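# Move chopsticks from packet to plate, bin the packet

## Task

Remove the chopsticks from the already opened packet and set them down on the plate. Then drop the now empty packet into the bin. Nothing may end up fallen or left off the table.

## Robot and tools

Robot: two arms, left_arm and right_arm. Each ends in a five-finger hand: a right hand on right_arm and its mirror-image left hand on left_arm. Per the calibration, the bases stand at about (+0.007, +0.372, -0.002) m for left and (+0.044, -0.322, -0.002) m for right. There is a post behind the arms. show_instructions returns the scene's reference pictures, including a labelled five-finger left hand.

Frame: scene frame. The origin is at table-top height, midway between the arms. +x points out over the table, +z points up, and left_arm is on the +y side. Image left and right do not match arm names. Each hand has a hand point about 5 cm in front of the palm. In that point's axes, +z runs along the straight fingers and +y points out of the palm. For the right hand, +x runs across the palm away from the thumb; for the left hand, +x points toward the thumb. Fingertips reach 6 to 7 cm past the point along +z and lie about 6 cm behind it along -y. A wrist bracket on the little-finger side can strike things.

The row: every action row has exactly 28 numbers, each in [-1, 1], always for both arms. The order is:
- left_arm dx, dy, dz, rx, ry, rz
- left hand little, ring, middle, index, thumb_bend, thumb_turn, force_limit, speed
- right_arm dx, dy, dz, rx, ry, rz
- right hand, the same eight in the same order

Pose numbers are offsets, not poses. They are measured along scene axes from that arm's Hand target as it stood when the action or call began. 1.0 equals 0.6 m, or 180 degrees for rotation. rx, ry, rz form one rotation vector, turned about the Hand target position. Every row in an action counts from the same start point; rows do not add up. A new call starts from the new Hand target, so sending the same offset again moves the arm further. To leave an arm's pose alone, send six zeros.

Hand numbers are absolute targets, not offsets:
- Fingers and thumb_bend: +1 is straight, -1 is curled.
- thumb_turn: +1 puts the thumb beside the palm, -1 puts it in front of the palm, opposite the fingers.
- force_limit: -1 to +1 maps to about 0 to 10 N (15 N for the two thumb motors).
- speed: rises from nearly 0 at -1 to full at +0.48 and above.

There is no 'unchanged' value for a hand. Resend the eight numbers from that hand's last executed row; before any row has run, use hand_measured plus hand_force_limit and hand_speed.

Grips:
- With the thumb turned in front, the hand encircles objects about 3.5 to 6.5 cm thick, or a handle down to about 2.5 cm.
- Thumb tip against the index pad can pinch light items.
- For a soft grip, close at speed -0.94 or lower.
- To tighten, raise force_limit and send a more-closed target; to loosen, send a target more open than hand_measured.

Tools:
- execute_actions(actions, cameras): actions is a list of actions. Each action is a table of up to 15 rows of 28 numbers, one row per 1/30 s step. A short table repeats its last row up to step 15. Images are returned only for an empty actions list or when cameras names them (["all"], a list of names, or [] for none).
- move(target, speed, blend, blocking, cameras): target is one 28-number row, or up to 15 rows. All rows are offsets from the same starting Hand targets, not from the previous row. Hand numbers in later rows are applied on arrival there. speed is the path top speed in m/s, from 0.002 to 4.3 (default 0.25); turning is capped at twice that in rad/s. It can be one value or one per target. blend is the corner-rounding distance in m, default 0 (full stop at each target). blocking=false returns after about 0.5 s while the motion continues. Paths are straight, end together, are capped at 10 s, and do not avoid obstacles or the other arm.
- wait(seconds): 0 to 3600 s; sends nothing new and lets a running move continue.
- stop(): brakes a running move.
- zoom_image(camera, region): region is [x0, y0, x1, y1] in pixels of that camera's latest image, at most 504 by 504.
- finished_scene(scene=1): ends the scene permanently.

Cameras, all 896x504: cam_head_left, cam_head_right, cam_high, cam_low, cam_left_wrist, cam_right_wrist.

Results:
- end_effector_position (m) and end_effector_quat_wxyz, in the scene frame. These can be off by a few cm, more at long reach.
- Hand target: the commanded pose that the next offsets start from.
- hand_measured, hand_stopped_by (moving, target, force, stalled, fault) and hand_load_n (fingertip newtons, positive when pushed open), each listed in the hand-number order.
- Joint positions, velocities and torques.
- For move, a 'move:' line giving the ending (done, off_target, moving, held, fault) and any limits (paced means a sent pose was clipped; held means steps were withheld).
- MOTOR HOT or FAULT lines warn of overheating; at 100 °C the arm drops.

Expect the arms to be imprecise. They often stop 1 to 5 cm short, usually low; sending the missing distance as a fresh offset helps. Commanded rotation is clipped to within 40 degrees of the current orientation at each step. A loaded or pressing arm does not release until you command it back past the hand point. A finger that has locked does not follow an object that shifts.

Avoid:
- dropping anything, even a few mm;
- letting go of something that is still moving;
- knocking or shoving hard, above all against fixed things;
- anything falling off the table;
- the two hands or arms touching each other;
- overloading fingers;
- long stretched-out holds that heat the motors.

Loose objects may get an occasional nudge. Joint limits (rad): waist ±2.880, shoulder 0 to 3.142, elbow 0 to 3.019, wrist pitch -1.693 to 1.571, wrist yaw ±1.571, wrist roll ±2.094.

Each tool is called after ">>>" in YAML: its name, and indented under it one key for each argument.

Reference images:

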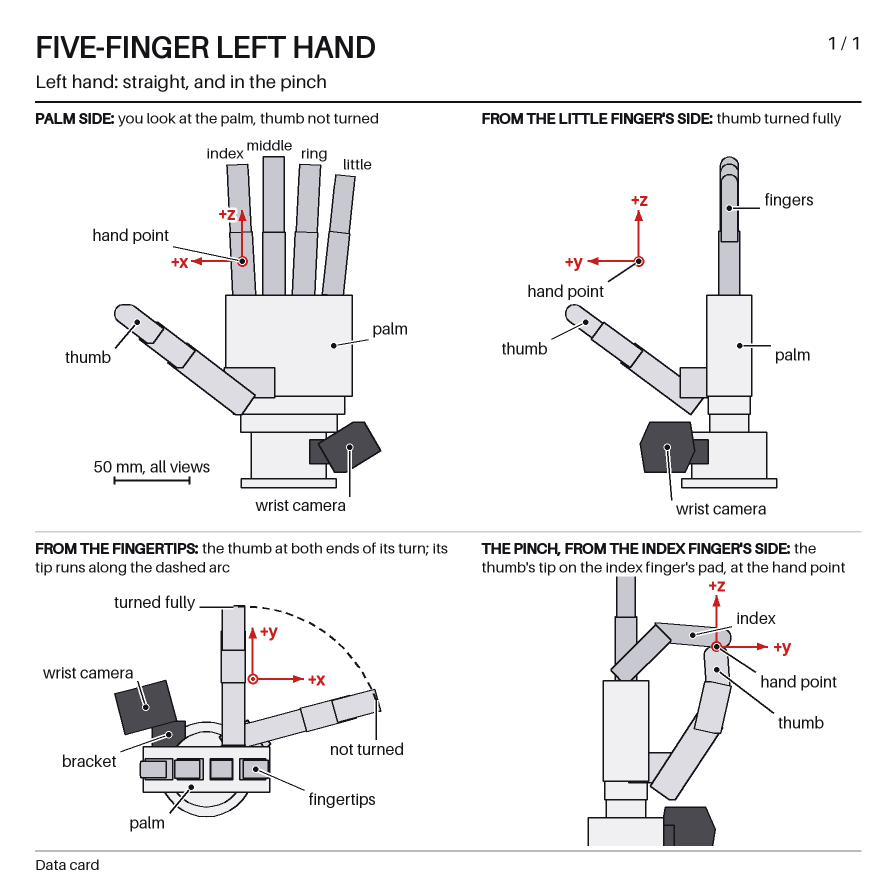

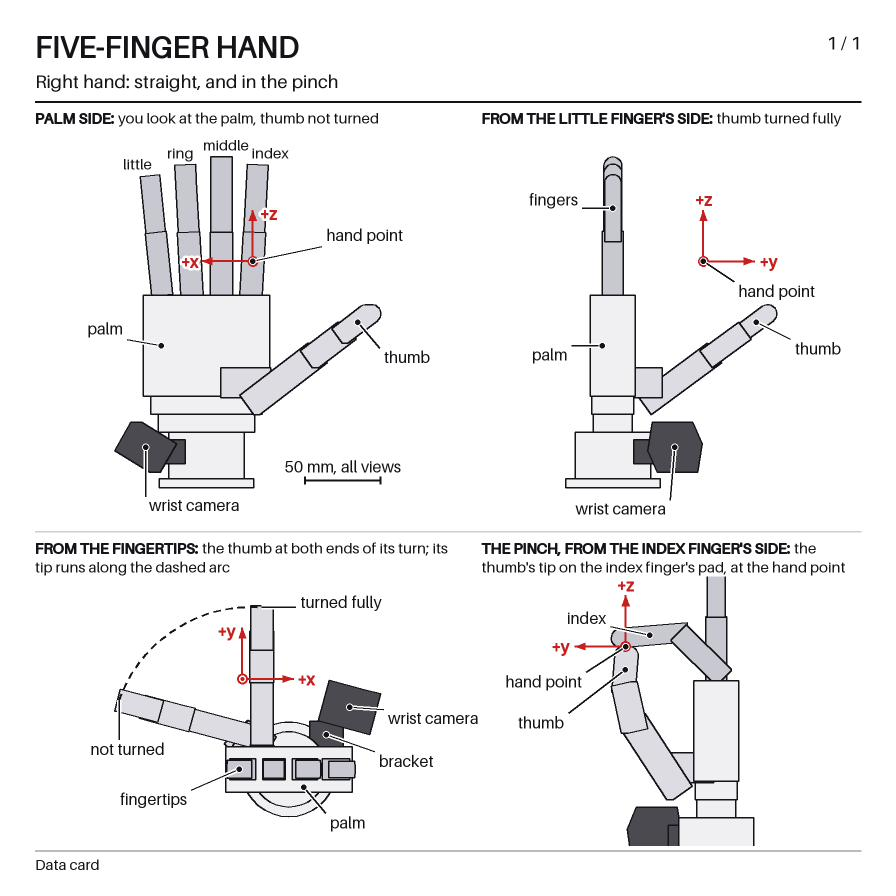

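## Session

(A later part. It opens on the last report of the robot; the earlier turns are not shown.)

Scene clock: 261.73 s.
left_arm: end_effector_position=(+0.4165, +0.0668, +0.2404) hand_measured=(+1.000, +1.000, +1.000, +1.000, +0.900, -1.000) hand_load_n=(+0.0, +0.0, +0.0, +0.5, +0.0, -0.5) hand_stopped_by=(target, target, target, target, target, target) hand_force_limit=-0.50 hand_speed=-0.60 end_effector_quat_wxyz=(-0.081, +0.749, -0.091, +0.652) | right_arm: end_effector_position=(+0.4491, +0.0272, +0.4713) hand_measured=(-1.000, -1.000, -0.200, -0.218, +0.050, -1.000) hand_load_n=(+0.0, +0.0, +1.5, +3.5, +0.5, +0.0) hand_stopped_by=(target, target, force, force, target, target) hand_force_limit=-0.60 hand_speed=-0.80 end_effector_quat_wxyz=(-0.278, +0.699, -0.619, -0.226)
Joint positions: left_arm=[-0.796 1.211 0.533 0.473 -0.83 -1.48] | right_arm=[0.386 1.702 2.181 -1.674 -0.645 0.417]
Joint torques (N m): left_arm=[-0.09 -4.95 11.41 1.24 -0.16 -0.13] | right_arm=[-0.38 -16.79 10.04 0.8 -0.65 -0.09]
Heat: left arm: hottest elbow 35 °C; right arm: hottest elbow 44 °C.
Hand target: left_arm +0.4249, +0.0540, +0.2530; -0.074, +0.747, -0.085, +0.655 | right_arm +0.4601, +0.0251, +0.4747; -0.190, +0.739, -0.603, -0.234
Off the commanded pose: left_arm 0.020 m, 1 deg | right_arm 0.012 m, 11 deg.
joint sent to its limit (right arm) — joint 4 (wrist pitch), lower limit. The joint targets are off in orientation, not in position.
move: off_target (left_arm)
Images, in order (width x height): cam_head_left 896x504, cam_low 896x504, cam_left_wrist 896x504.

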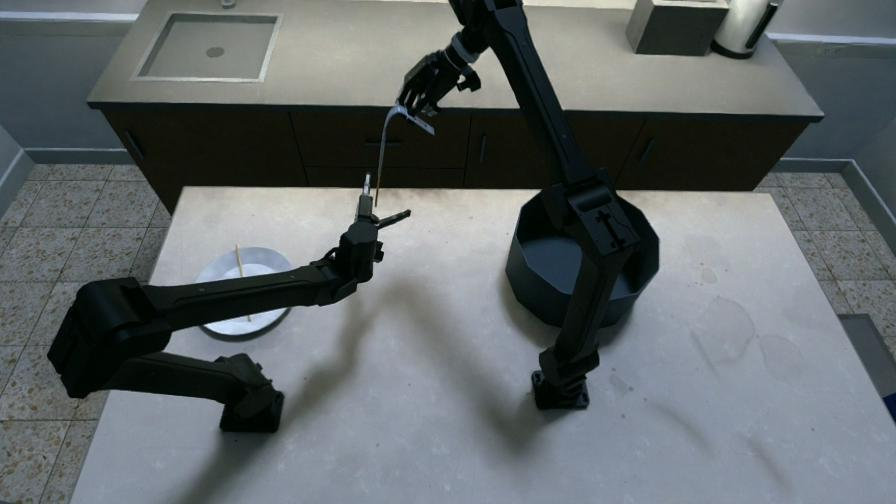

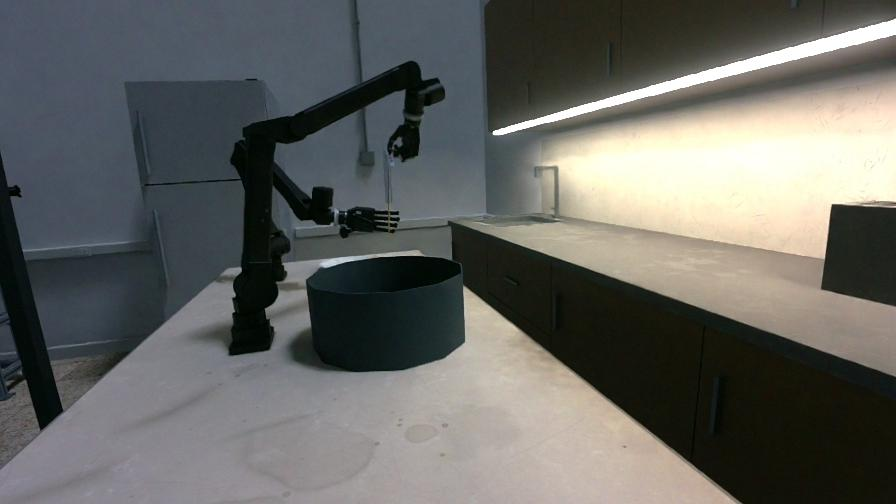

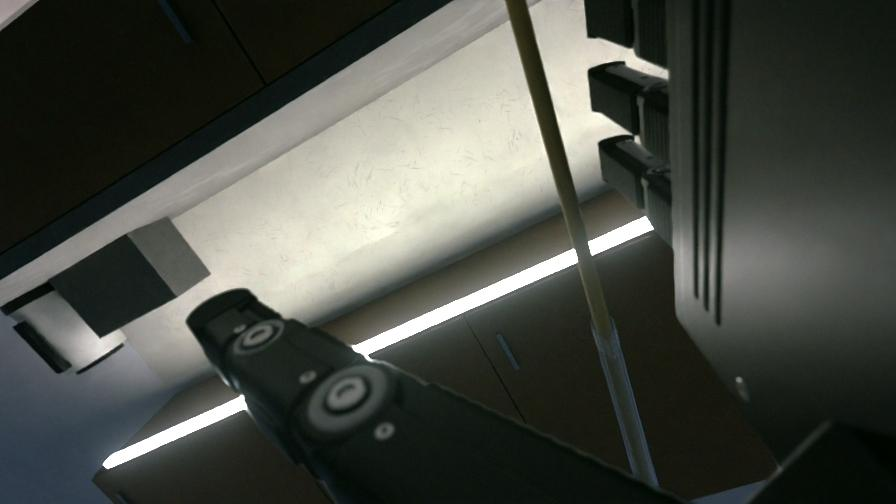

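>>> move:
  target:
    - [0.062,-0.01,-0.012,0,0,0,1,1,1,1,0.9,-1,-0.5,-0.6,0,0,0,0,0,0,-1,-1,-0.35,-0.35,0.05,-1,-0.6,-0.8]
  speed: 0.06
  cameras: ["cam_low","cam_left_wrist","cam_head_left"]

Scene clock: 263.10 s.
left_arm: end_effector_position=(+0.4480, +0.0574, +0.2263) hand_measured=(+1.000, +1.000, +1.000, +1.000, +0.900, -1.000) hand_load_n=(+0.0, +0.0, +0.0, +0.0, +0.0, -0.5) hand_stopped_by=(target, target, target, target, target, target) hand_force_limit=-0.50 hand_speed=-0.60 end_effector_quat_wxyz=(-0.081, +0.757, -0.097, +0.641) | right_arm: end_effector_position=(+0.4491, +0.0272, +0.4713) hand_measured=(-1.000, -1.000, -0.200, -0.218, +0.050, -1.000) hand_load_n=(+0.0, +0.0, +1.5, +3.5, +0.5, +0.0) hand_stopped_by=(target, target, force, force, target, target) hand_force_limit=-0.60 hand_speed=-0.80 end_effector_quat_wxyz=(-0.278, +0.699, -0.619, -0.226)
Joint positions: left_arm=[-0.744 1.312 0.594 0.487 -0.772 -1.48] | right_arm=[0.386 1.702 2.181 -1.674 -0.645 0.417]
Joint torques (N m): left_arm=[0.91 -6.24 11.21 2.77 0.02 0.03] | right_arm=[-0.44 -16.21 9.85 0.76 -0.63 -0.06]
Heat: left arm: hottest elbow 35 °C; right arm: hottest elbow 44 °C.
Hand target: left_arm +0.4622, +0.0481, +0.2457; -0.074, +0.747, -0.085, +0.655 | right_arm +0.4601, +0.0251, +0.4747; -0.190, +0.739, -0.603, -0.234
Off the commanded pose: left_arm 0.026 m, 2 deg | right_arm 0.012 m, 11 deg.
joint sent to its limit (right arm) — joint 4 (wrist pitch), lower limit. The joint targets are off in orientation, not in position.
move: off_target (left_arm)
Images, in order (width x height): cam_head_left 896x504, cam_low 896x504, cam_left_wrist 896x504.

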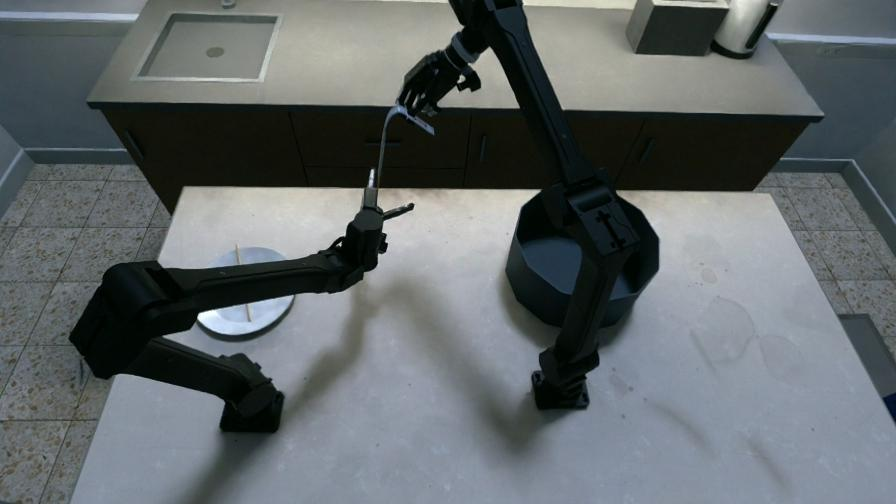

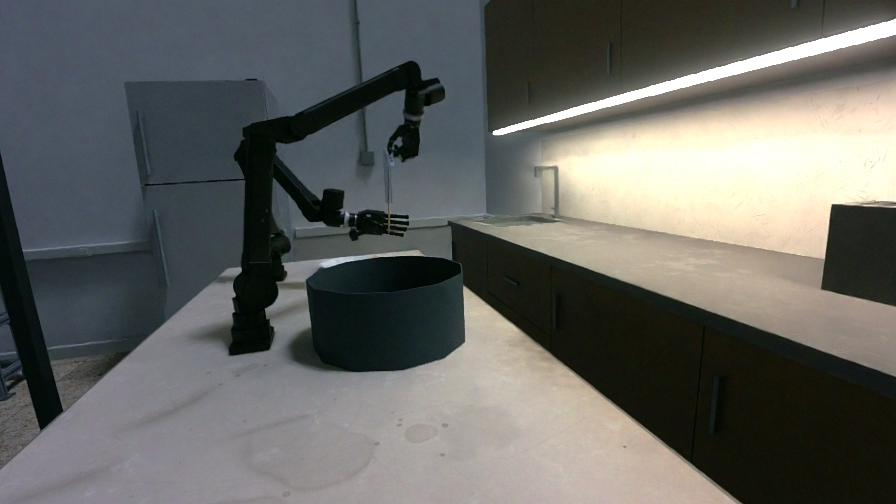

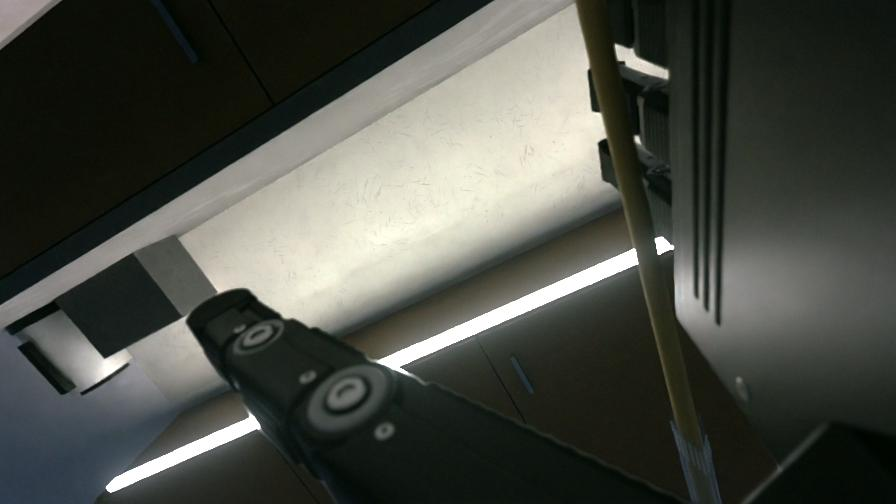

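>>> move:
  target:
    - [0,0,0,0,0,0,1,1,1,1,-1,-1,-0.2,-0.7,0,0,0,0,0,0,-1,-1,-0.35,-0.35,0.05,-1,-0.6,-0.8]
  speed: 0.06
  cameras: ["cam_low","cam_left_wrist","cam_head_left"]

Scene clock: 267.60 s.
left_arm: end_effector_position=(+0.4480, +0.0573, +0.2266) hand_measured=(+1.000, +1.000, +1.000, +1.000, -0.834, -1.000) hand_load_n=(+0.0, +0.0, +0.0, +0.0, +7.5, +1.5) hand_stopped_by=(target, target, target, target, force, target) hand_force_limit=-0.20 hand_speed=-0.70 end_effector_quat_wxyz=(-0.081, +0.757, -0.097, +0.642) | right_arm: end_effector_position=(+0.4491, +0.0272, +0.4713) hand_measured=(-1.000, -1.000, -0.200, -0.218, +0.050, -1.000) hand_load_n=(+0.0, +0.0, +1.5, +3.5, +0.5, +0.0) hand_stopped_by=(target, target, force, force, target, target) hand_force_limit=-0.60 hand_speed=-0.80 end_effector_quat_wxyz=(-0.278, +0.699, -0.619, -0.226)
Joint positions: left_arm=[-0.744 1.312 0.594 0.487 -0.771 -1.48] | right_arm=[0.386 1.702 2.181 -1.674 -0.645 0.417]
Joint torques (N m): left_arm=[0.79 -6.24 11.17 2.81 0.02 0.03] | right_arm=[-0.15 -16.62 10.19 0.54 -0.65 -0.09]
Heat: left arm: hottest elbow 35 °C; right arm: hottest elbow 44 °C.
Hand target: left_arm +0.4622, +0.0481, +0.2459; -0.074, +0.747, -0.085, +0.655 | right_arm +0.4601, +0.0251, +0.4747; -0.190, +0.739, -0.603, -0.234
Off the commanded pose: left_arm 0.025 m, 2 deg | right_arm 0.012 m, 11 deg.
joint sent to its limit (right arm) — joint 4 (wrist pitch), lower limit. The joint targets are off in orientation, not in position.
move: done
Images, in order (width x height): cam_head_left 896x504, cam_low 896x504, cam_left_wrist 896x504.

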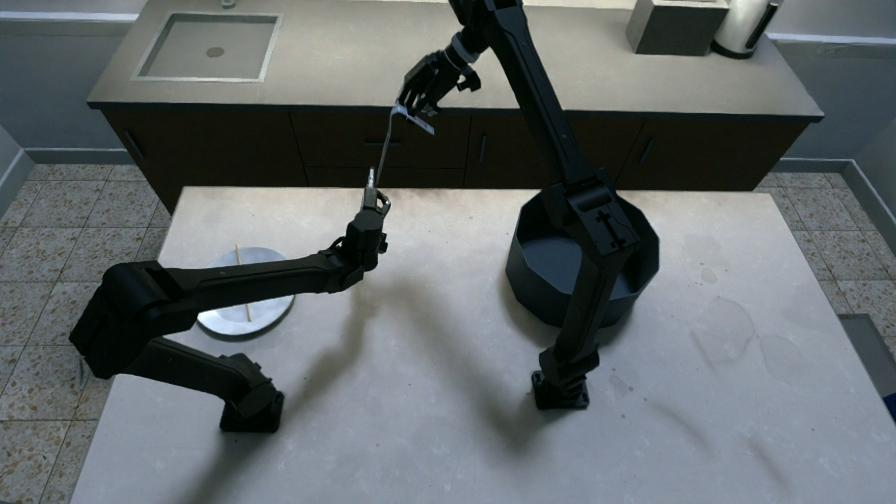

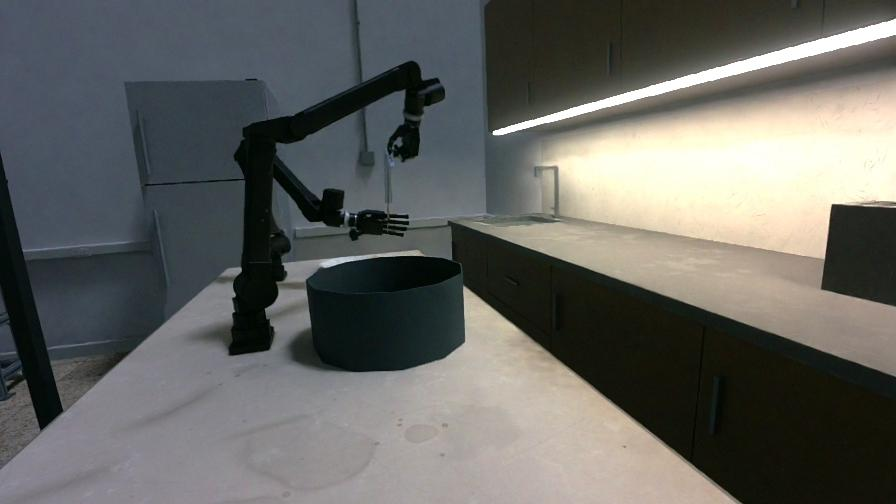

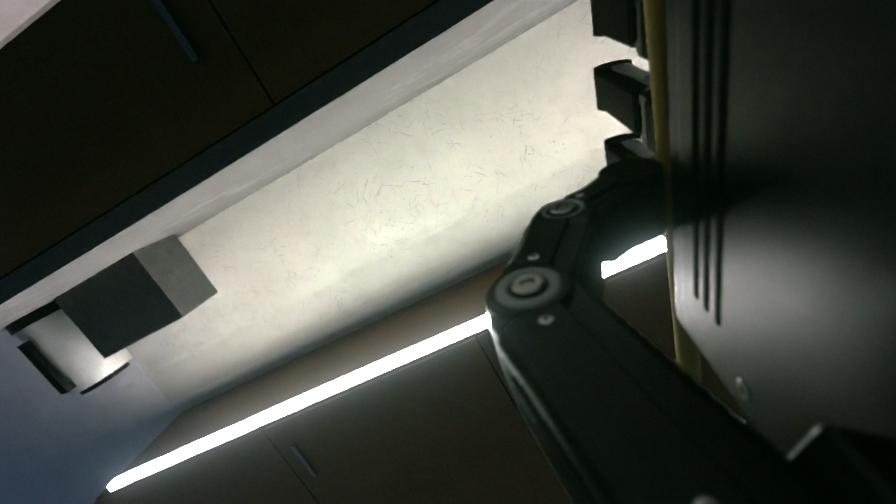

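>>> move:
  target:
    - [-0.013,0.027,-0.15,0,0,0,1,1,1,1,-1,-1,-0.2,-0.7,-0.01,-0.01,0.055,0,0,0,-1,-1,-0.35,-0.35,0.05,-1,-0.6,-0.8]
  speed: 0.05
  cameras: ["cam_low","cam_left_wrist","cam_head_left"]

>>> zoom_image:
  camera: "cam_low"
  region: [330, 90, 450, 260]

>>> zoom_image:
  camera: "cam_head_left"
  region: [340, 70, 460, 280]

Scene clock: 270.80 s.
left_arm: end_effector_position=(+0.4540, +0.0593, +0.1688) hand_measured=(+1.000, +1.000, +1.000, +1.000, -0.834, -1.000) hand_load_n=(+0.0, +0.0, +0.0, +0.0, +7.5, +1.5) hand_stopped_by=(target, target, target, target, force, target) hand_force_limit=-0.20 hand_speed=-0.70 end_effector_quat_wxyz=(-0.065, +0.744, -0.080, +0.660) | right_arm: end_effector_position=(+0.4520, +0.0244, +0.4878) hand_measured=(-1.000, -1.000, -0.200, -0.218, +0.050, -1.000) hand_load_n=(+0.0, +0.0, +1.5, +3.5, +0.5, -0.5) hand_stopped_by=(target, target, force, force, target, target) hand_force_limit=-0.60 hand_speed=-0.80 end_effector_quat_wxyz=(-0.296, +0.695, -0.616, -0.225)
Joint positions: left_arm=[-0.728 1.531 0.526 0.838 -0.754 -1.48] | right_arm=[0.375 1.702 2.218 -1.674 -0.661 0.422]
Joint torques (N m): left_arm=[0.91 -7.59 5.41 2.8 0.07 0.08] | right_arm=[0.26 -18.67 10.13 0.69 -0.64 0.17]
Heat: left arm: hottest elbow 35 °C; right arm: hottest elbow 44 °C.
Hand target: left_arm +0.4543, +0.0642, +0.1560; -0.073, +0.747, -0.085, +0.655 | right_arm +0.4541, +0.0191, +0.5077; -0.190, +0.739, -0.603, -0.234
Off the commanded pose: left_arm 0.014 m, 1 deg | right_arm 0.021 m, 13 deg.
joint sent to its limit (right arm) — joint 4 (wrist pitch), lower limit. The joint targets are off in orientation, not in position.
move: off_target (left_arm, right_arm)
Images, in order (width x height): cam_head_left 896x504, cam_low 896x504, cam_left_wrist 896x504.

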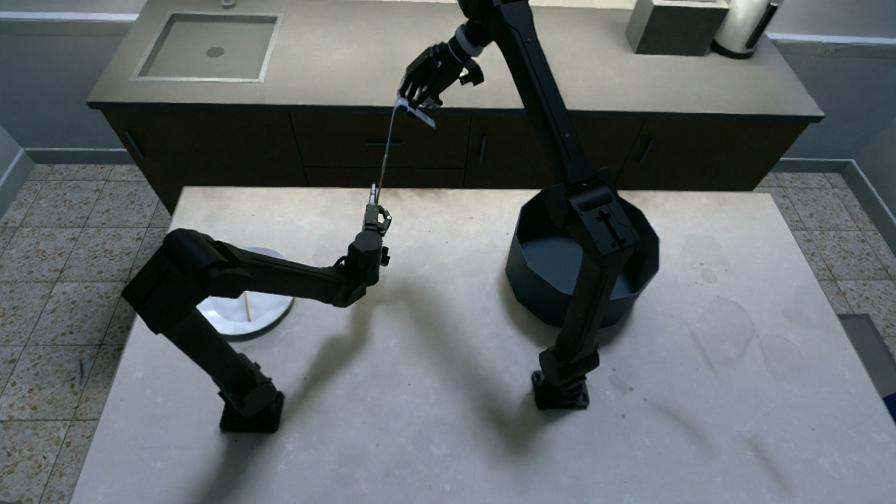

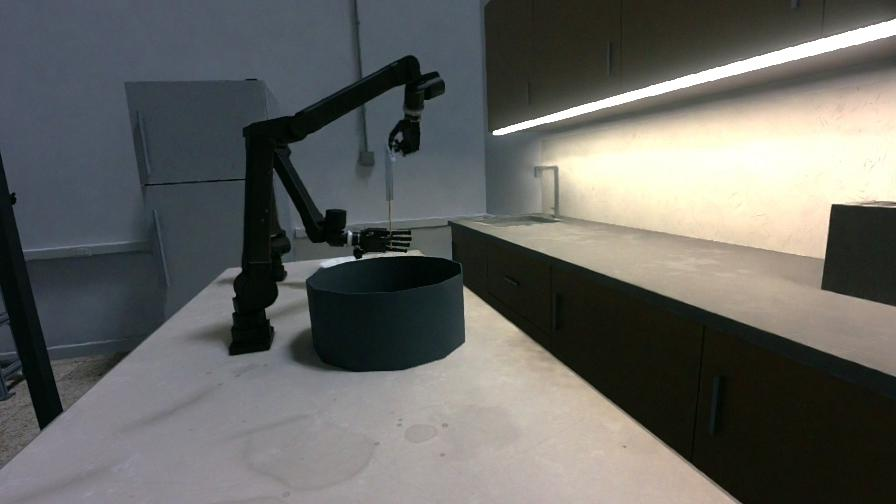

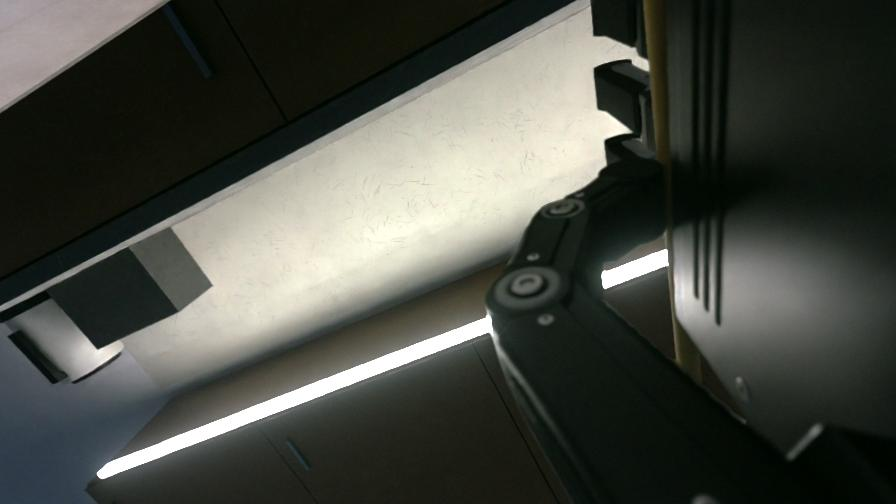

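Scaled by 2.965 from the camera's image (finer frame: 1280x720).

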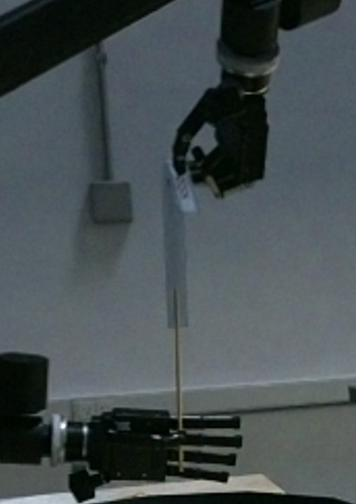

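Scaled by 2.400 from the camera's image (finer frame: 1280x720).

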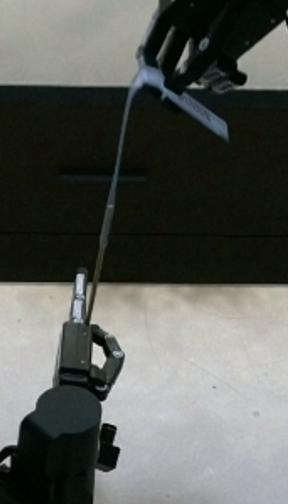

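>>> move:
  target:
    - [-0.006,0.013,-0.073,0,0,0,1,1,1,1,-1,-1,-0.2,-0.7,-0.005,-0.035,0.035,0,0,0,-1,-1,-0.35,-0.35,0.05,-1,-0.6,-0.8]
  speed: 0.05
  cameras: ["cam_low","cam_head_left"]

>>> zoom_image:
  camera: "cam_low"
  region: [330, 90, 450, 260]

>>> zoom_image:
  camera: "cam_head_left"
  region: [340, 70, 460, 280]

Scene clock: 274.23 s.
left_arm: end_effector_position=(+0.4512, +0.0667, +0.1226) hand_measured=(+1.000, +1.000, +1.000, +1.000, -0.834, -1.000) hand_load_n=(+0.0, +0.0, +0.0, +0.0, +7.5, +1.0) hand_stopped_by=(target, target, target, target, force, target) hand_force_limit=-0.20 hand_speed=-0.70 end_effector_quat_wxyz=(-0.066, +0.745, -0.081, +0.658) | right_arm: end_effector_position=(+0.4526, +0.0043, +0.5076) hand_measured=(-1.000, -1.000, -0.200, -0.218, +0.050, -1.000) hand_load_n=(+0.0, +0.0, +1.5, +3.5, +0.5, +0.0) hand_stopped_by=(target, target, force, force, target, target) hand_force_limit=-0.60 hand_speed=-0.80 end_effector_quat_wxyz=(-0.319, +0.682, -0.620, -0.222)
Joint positions: left_arm=[-0.718 1.684 0.489 1.025 -0.745 -1.478] | right_arm=[0.331 1.669 2.218 -1.674 -0.686 0.422]
Joint torques (N m): left_arm=[0.91 -8.35 4.23 2.89 0.08 0.07] | right_arm=[-0.09 -19.66 9.65 0.81 -0.71 0.14]
Heat: left arm: hottest elbow 34 °C; right arm: hottest elbow 44 °C.
Hand target: left_arm +0.4508, +0.0720, +0.1120; -0.074, +0.747, -0.085, +0.655 | right_arm +0.4511, -0.0020, +0.5288; -0.190, +0.739, -0.603, -0.234
Off the commanded pose: left_arm 0.012 m, 1 deg | right_arm 0.022 m, 16 deg.
joint sent to its limit (right arm) — joint 4 (wrist pitch), lower limit. The joint targets are off in orientation, not in position.
move: off_target (left_arm, right_arm)
Images, in order (width x height): cam_head_left 896x504, cam_low 896x504.

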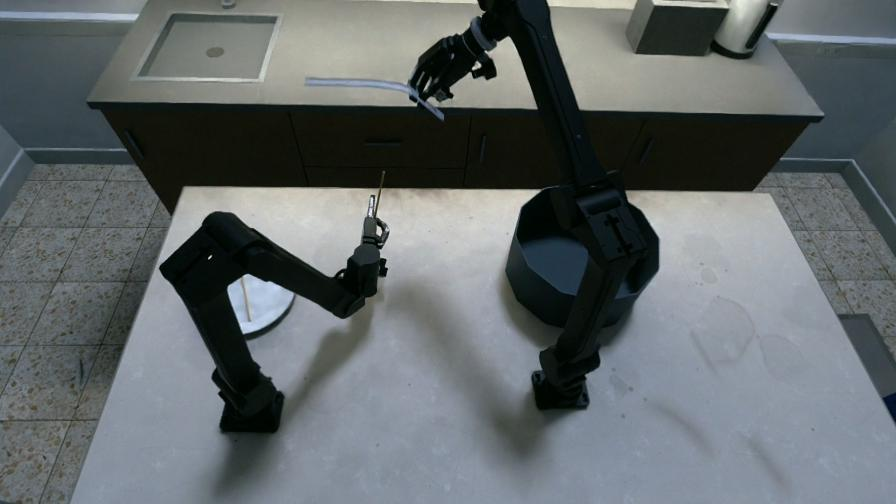

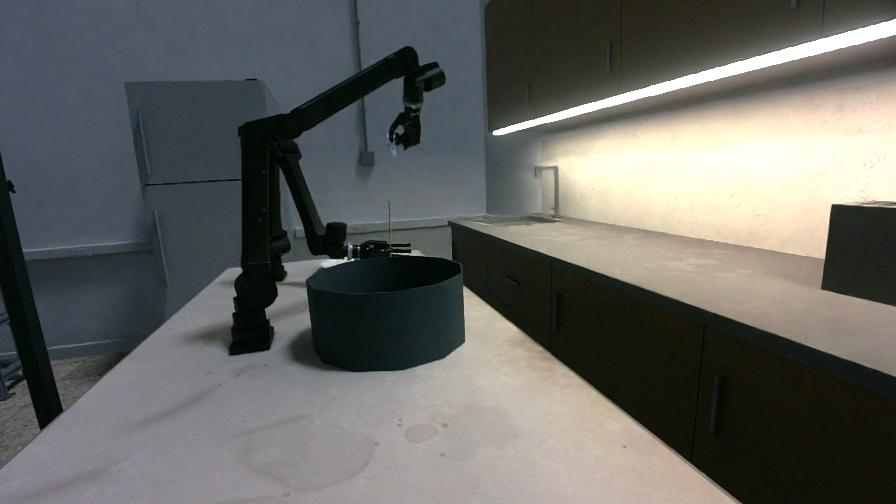

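Scaled by 2.965 from the camera's image (finer frame: 1280x720).

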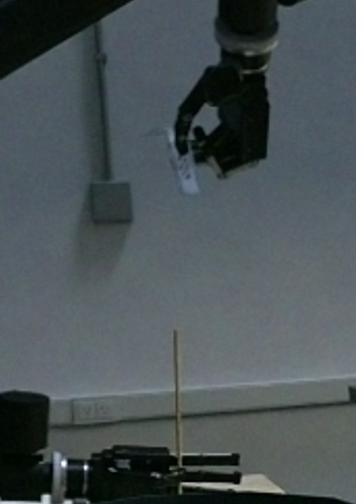

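Scaled by 2.400 from the camera's image (finer frame: 1280x720).

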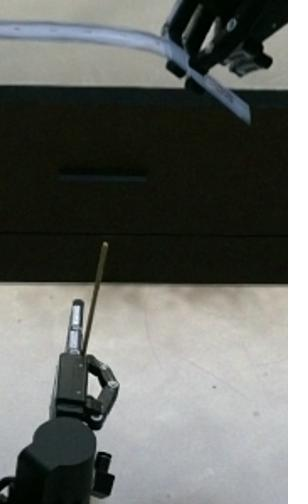

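>>> move:
  target:
    - [-0.001,0.13,0.18,0,0,0,1,1,1,1,-1,-1,-0.2,-0.7,-0.085,-0.413,-0.167,-0.191,-0.0396,0,-1,-1,-0.35,-0.35,0.05,-1,-0.6,-0.8]
    - [-0.001,0.413,0.23,0.5107,-0.0326,-0.0333,1,1,1,1,-1,-1,-0.2,-0.7,-0.135,-0.663,-0.282,-0.191,-0.0396,0,-1,-1,-0.35,-0.35,0.05,-1,-0.6,-0.8]
  speed: 0.2
  blend: 0.03
  cameras: ["cam_head_left","cam_high","cam_low"]

Scene clock: 282.30 s.
left_arm: end_effector_position=(+0.4433, +0.3173, +0.2270) hand_measured=(+1.000, +1.000, +1.000, +1.000, -0.834, -1.000) hand_load_n=(+0.0, +0.0, +0.0, +0.0, +7.5, +1.5) hand_stopped_by=(target, target, target, target, force, target) hand_force_limit=-0.20 hand_speed=-0.70 end_effector_quat_wxyz=(+0.550, -0.438, +0.569, -0.426) | right_arm: end_effector_position=(+0.3737, -0.3958, +0.3685) hand_measured=(-1.000, -1.000, -0.200, -0.218, +0.050, -1.000) hand_load_n=(+0.0, +0.0, +1.5, +3.5, +0.5, +0.0) hand_stopped_by=(target, target, force, force, target, target) hand_force_limit=-0.60 hand_speed=-0.80 end_effector_quat_wxyz=(-0.059, +0.766, -0.630, +0.113)
Joint positions: left_arm=[-0.115 0.859 0.432 0.394 -0.153 0.251] | right_arm=[-0.257 1.278 1.638 -1.674 -0.006 -0.427]
Joint torques (N m): left_arm=[0.85 -3.31 12.03 1.48 0.18 0.11] | right_arm=[-0.85 -10.4 5.96 0.62 0.22 -0.11]
Heat: left arm: hottest elbow 34 °C; right arm: hottest elbow 42 °C.
Hand target: left_arm +0.4502, +0.3199, +0.2501; +0.561, -0.431, +0.561, -0.430 | right_arm +0.3701, -0.3998, +0.3597; +0.000, +0.775, -0.632, +0.000
Off the commanded pose: left_arm 0.024 m, 2 deg | right_arm 0.010 m, 15 deg.
joint sent to its limit (right arm) — joint 4 (wrist pitch), lower limit. The joint targets are off in orientation, not in position.
move: off_target (left_arm, right_arm)

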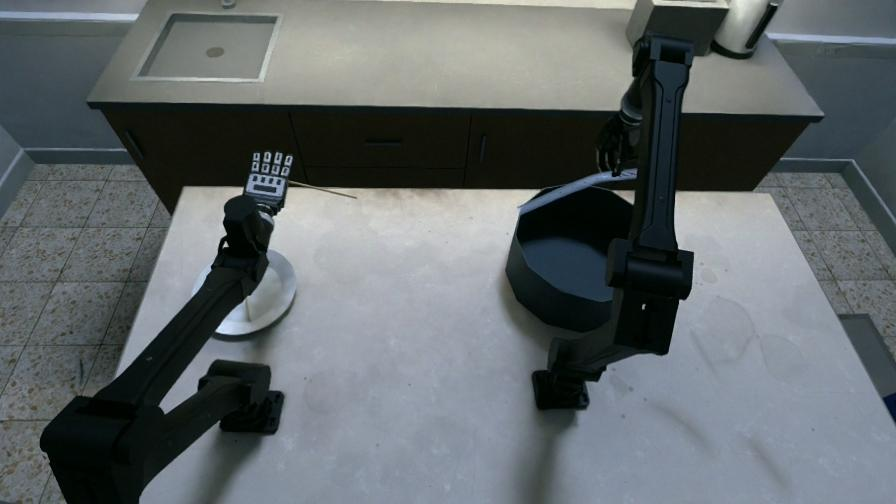

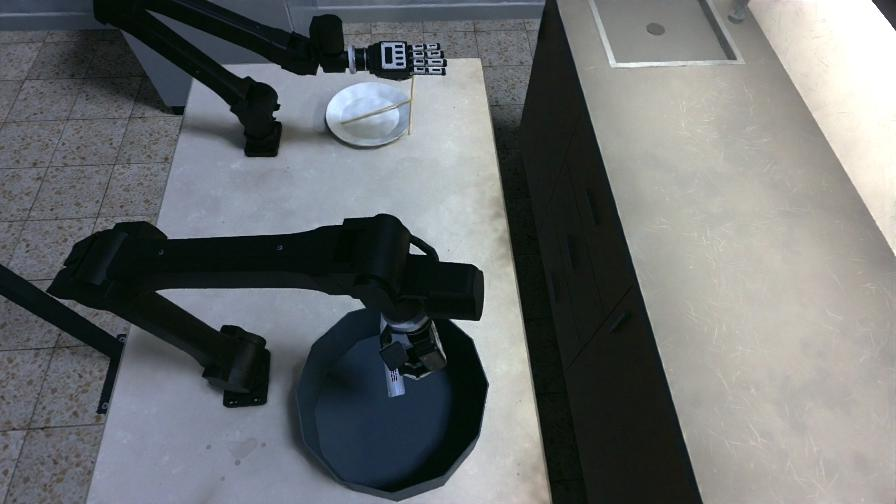

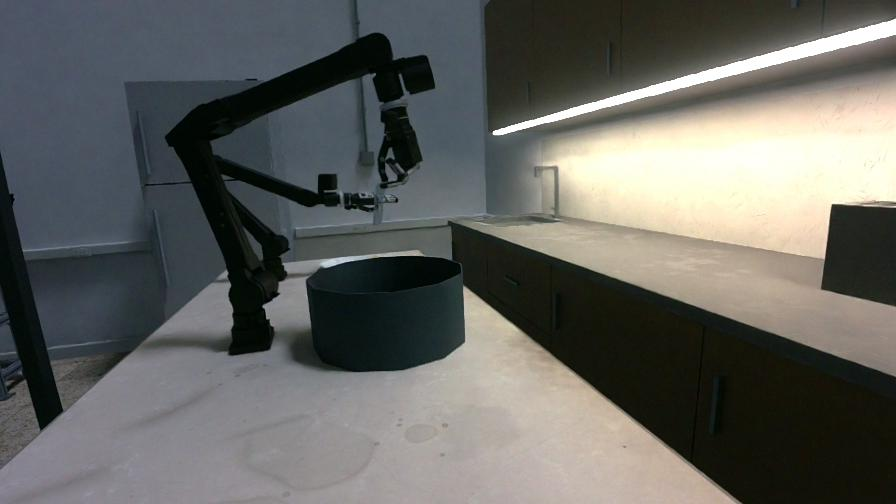

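>>> move:
  target: [-0.137,0.2435,-0.150,0.1830,0.1994,-0.2944,1,1,1,1,-1,-1,-0.2,-0.7,0,-0.075,-0.25,0,0,0,-1,-1,-0.35,-0.35,0.05,-1,-0.6,-0.8]
  speed: 0.15
  cameras: ["cam_head_left","cam_high","cam_right_wrist","cam_left_wrist"]

Scene clock: 289.23 s.
left_arm: end_effector_position=(+0.3553, +0.4556, +0.1476) hand_measured=(+1.000, +1.000, +1.000, +1.000, -0.834, -1.000) hand_load_n=(+0.0, +0.0, +0.0, +0.0, +8.0, +1.5) hand_stopped_by=(target, target, target, target, force, target) hand_force_limit=-0.20 hand_speed=-0.70 end_effector_quat_wxyz=(+0.211, -0.085, +0.920, -0.319) | right_arm: end_effector_position=(+0.3708, -0.4392, +0.2220) hand_measured=(-1.000, -1.000, -0.200, -0.218, +0.050, -1.000) hand_load_n=(+0.0, +0.0, +1.5, +3.5, +0.5, +0.0) hand_stopped_by=(target, target, force, force, target, target) hand_force_limit=-0.60 hand_speed=-0.80 end_effector_quat_wxyz=(-0.005, +0.774, -0.633, +0.010)
Joint positions: left_arm=[0.526 1.197 0.931 -1.116 0.766 1.793] | right_arm=[-0.358 1.407 1.351 -1.492 -0.002 -0.532]
Joint torques (N m): left_arm=[0.79 -5.25 12.1 -0.02 0.58 0.11] | right_arm=[-0.5 -12.04 6.15 0.99 0.16 -0.13]
Heat: left arm: hottest elbow 35 °C; right arm: hottest elbow 41 °C.
Hand target: left_arm +0.3680, +0.4659, +0.1600; +0.219, -0.081, +0.920, -0.314 | right_arm +0.3700, -0.4449, +0.2095; +0.001, +0.775, -0.632, +0.000
Off the commanded pose: left_arm 0.021 m, 1 deg | right_arm 0.014 m, 1 deg.
move: off_target (left_arm, right_arm)
Images, in order (width x height): cam_head_left 896x504, cam_high 896x504, cam_left_wrist 896x504, cam_right_wrist 896x504.

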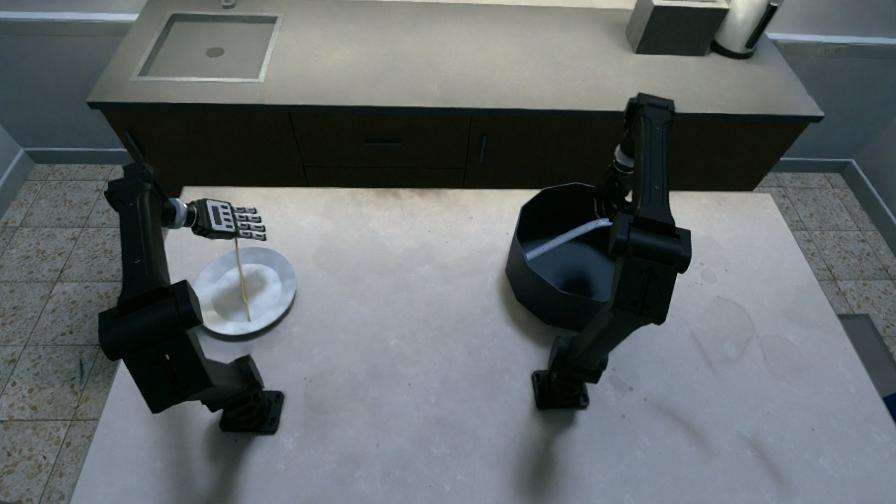

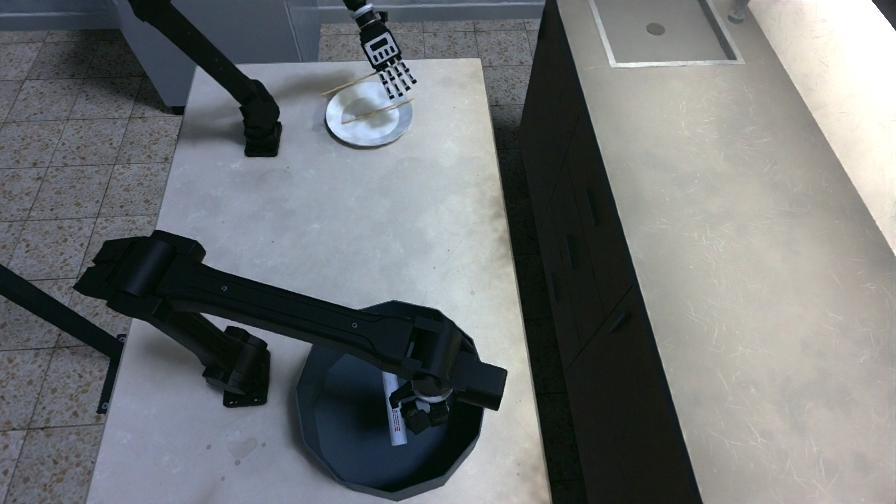

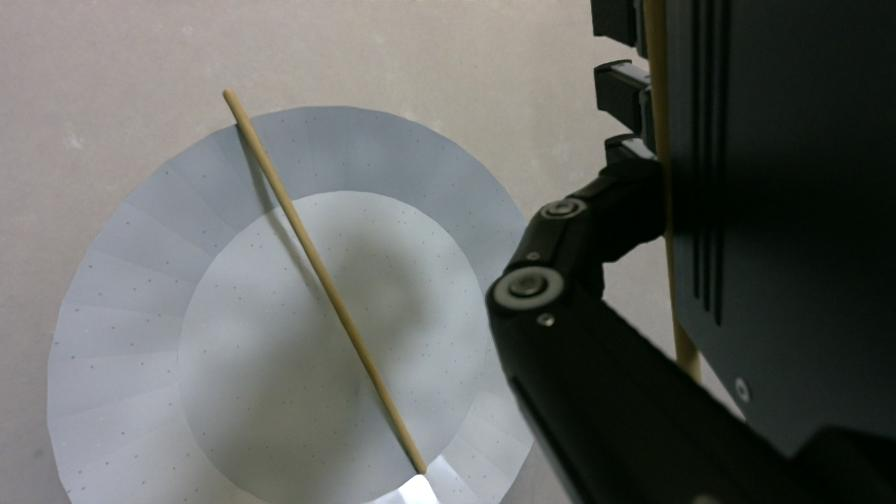

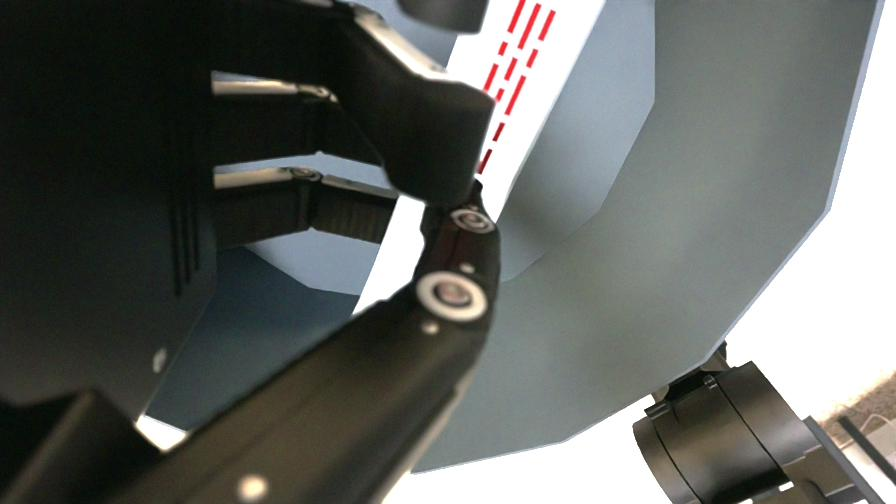

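>>> move:
  target: [-0.02,-0.008,-0.142,0,0,0,1,1,1,1,-1,-1,-0.2,-0.7,0,0.01,-0.14,0,0,0,-1,-1,-0.35,-0.35,0.05,-1,-0.6,-0.8]
  speed: 0.08
  cameras: ["cam_head_left","cam_head_right","cam_right_wrist","cam_left_wrist"]

>>> zoom_image:
  camera: "cam_head_right"
  region: [180, 200, 330, 350]

Scene clock: 291.43 s.
left_arm: end_effector_position=(+0.3575, +0.4585, +0.0850) hand_measured=(+1.000, +1.000, +1.000, +1.000, -0.834, -1.000) hand_load_n=(+0.0, -0.5, +0.0, +0.0, +7.5, +1.5) hand_stopped_by=(target, target, target, target, force, target) hand_force_limit=-0.20 hand_speed=-0.70 end_effector_quat_wxyz=(+0.222, -0.079, +0.920, -0.314) | right_arm: end_effector_position=(+0.3715, -0.4394, +0.1376) hand_measured=(-1.000, -1.000, -0.200, -0.218, +0.050, -1.000) hand_load_n=(+0.0, +0.0, +1.5, +4.0, +0.5, +0.0) hand_stopped_by=(target, target, force, force, target, target) hand_force_limit=-0.60 hand_speed=-0.80 end_effector_quat_wxyz=(-0.005, +0.774, -0.633, +0.010)
Joint positions: left_arm=[0.53 1.254 0.801 -0.906 0.766 1.802] | right_arm=[-0.358 1.447 1.167 -1.269 -0.002 -0.532]
Joint torques (N m): left_arm=[0.91 -5.71 7.32 1.26 0.63 0.1] | right_arm=[0.38 -12.16 5.79 1.11 0.17 0.02]
Heat: left arm: hottest elbow 35 °C; right arm: hottest elbow 41 °C.
Hand target: left_arm +0.3561, +0.4612, +0.0749; +0.219, -0.081, +0.920, -0.314 | right_arm +0.3700, -0.4388, +0.1256; +0.000, +0.775, -0.632, +0.000
Off the commanded pose: left_arm 0.011 m, 0 deg | right_arm 0.012 m, 1 deg.
move: off_target (left_arm, right_arm)
Images, in order (width x height): cam_head_left 896x504, cam_head_right 896x504, cam_left_wrist 896x504, cam_right_wrist 896x504.

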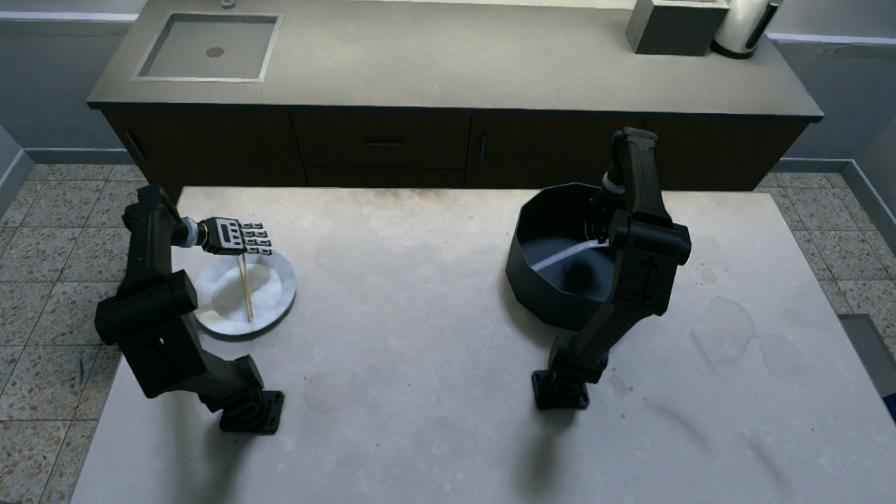

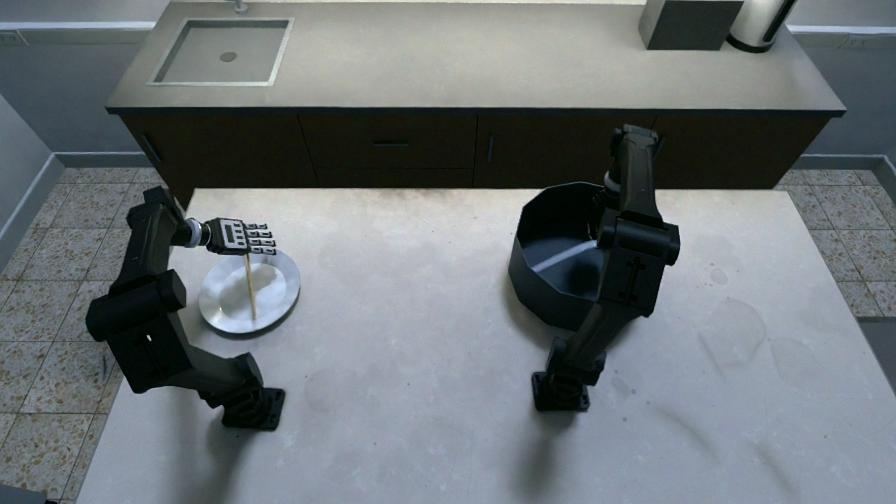

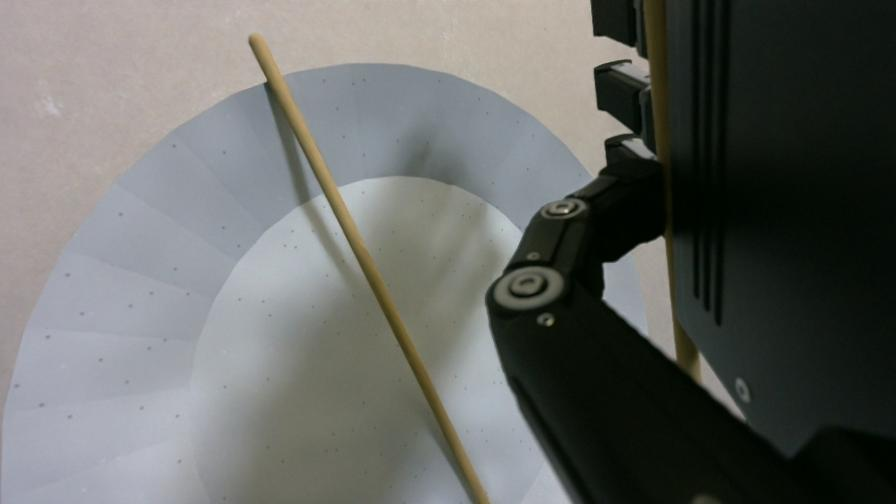

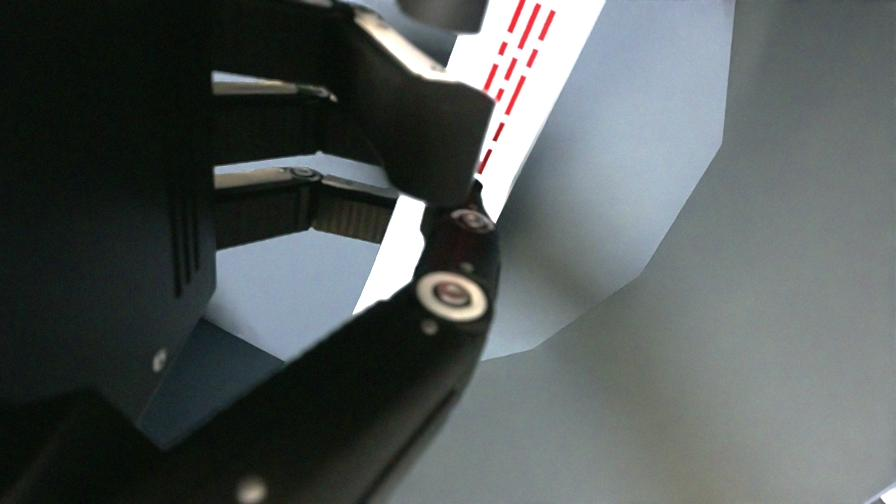

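Scaled by 3.360 from the camera's image (finer frame: 1280x720).

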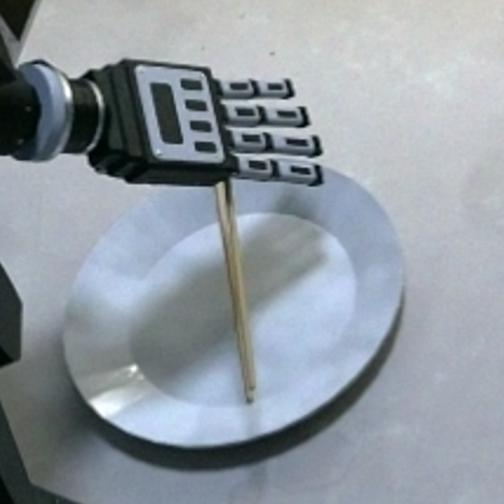

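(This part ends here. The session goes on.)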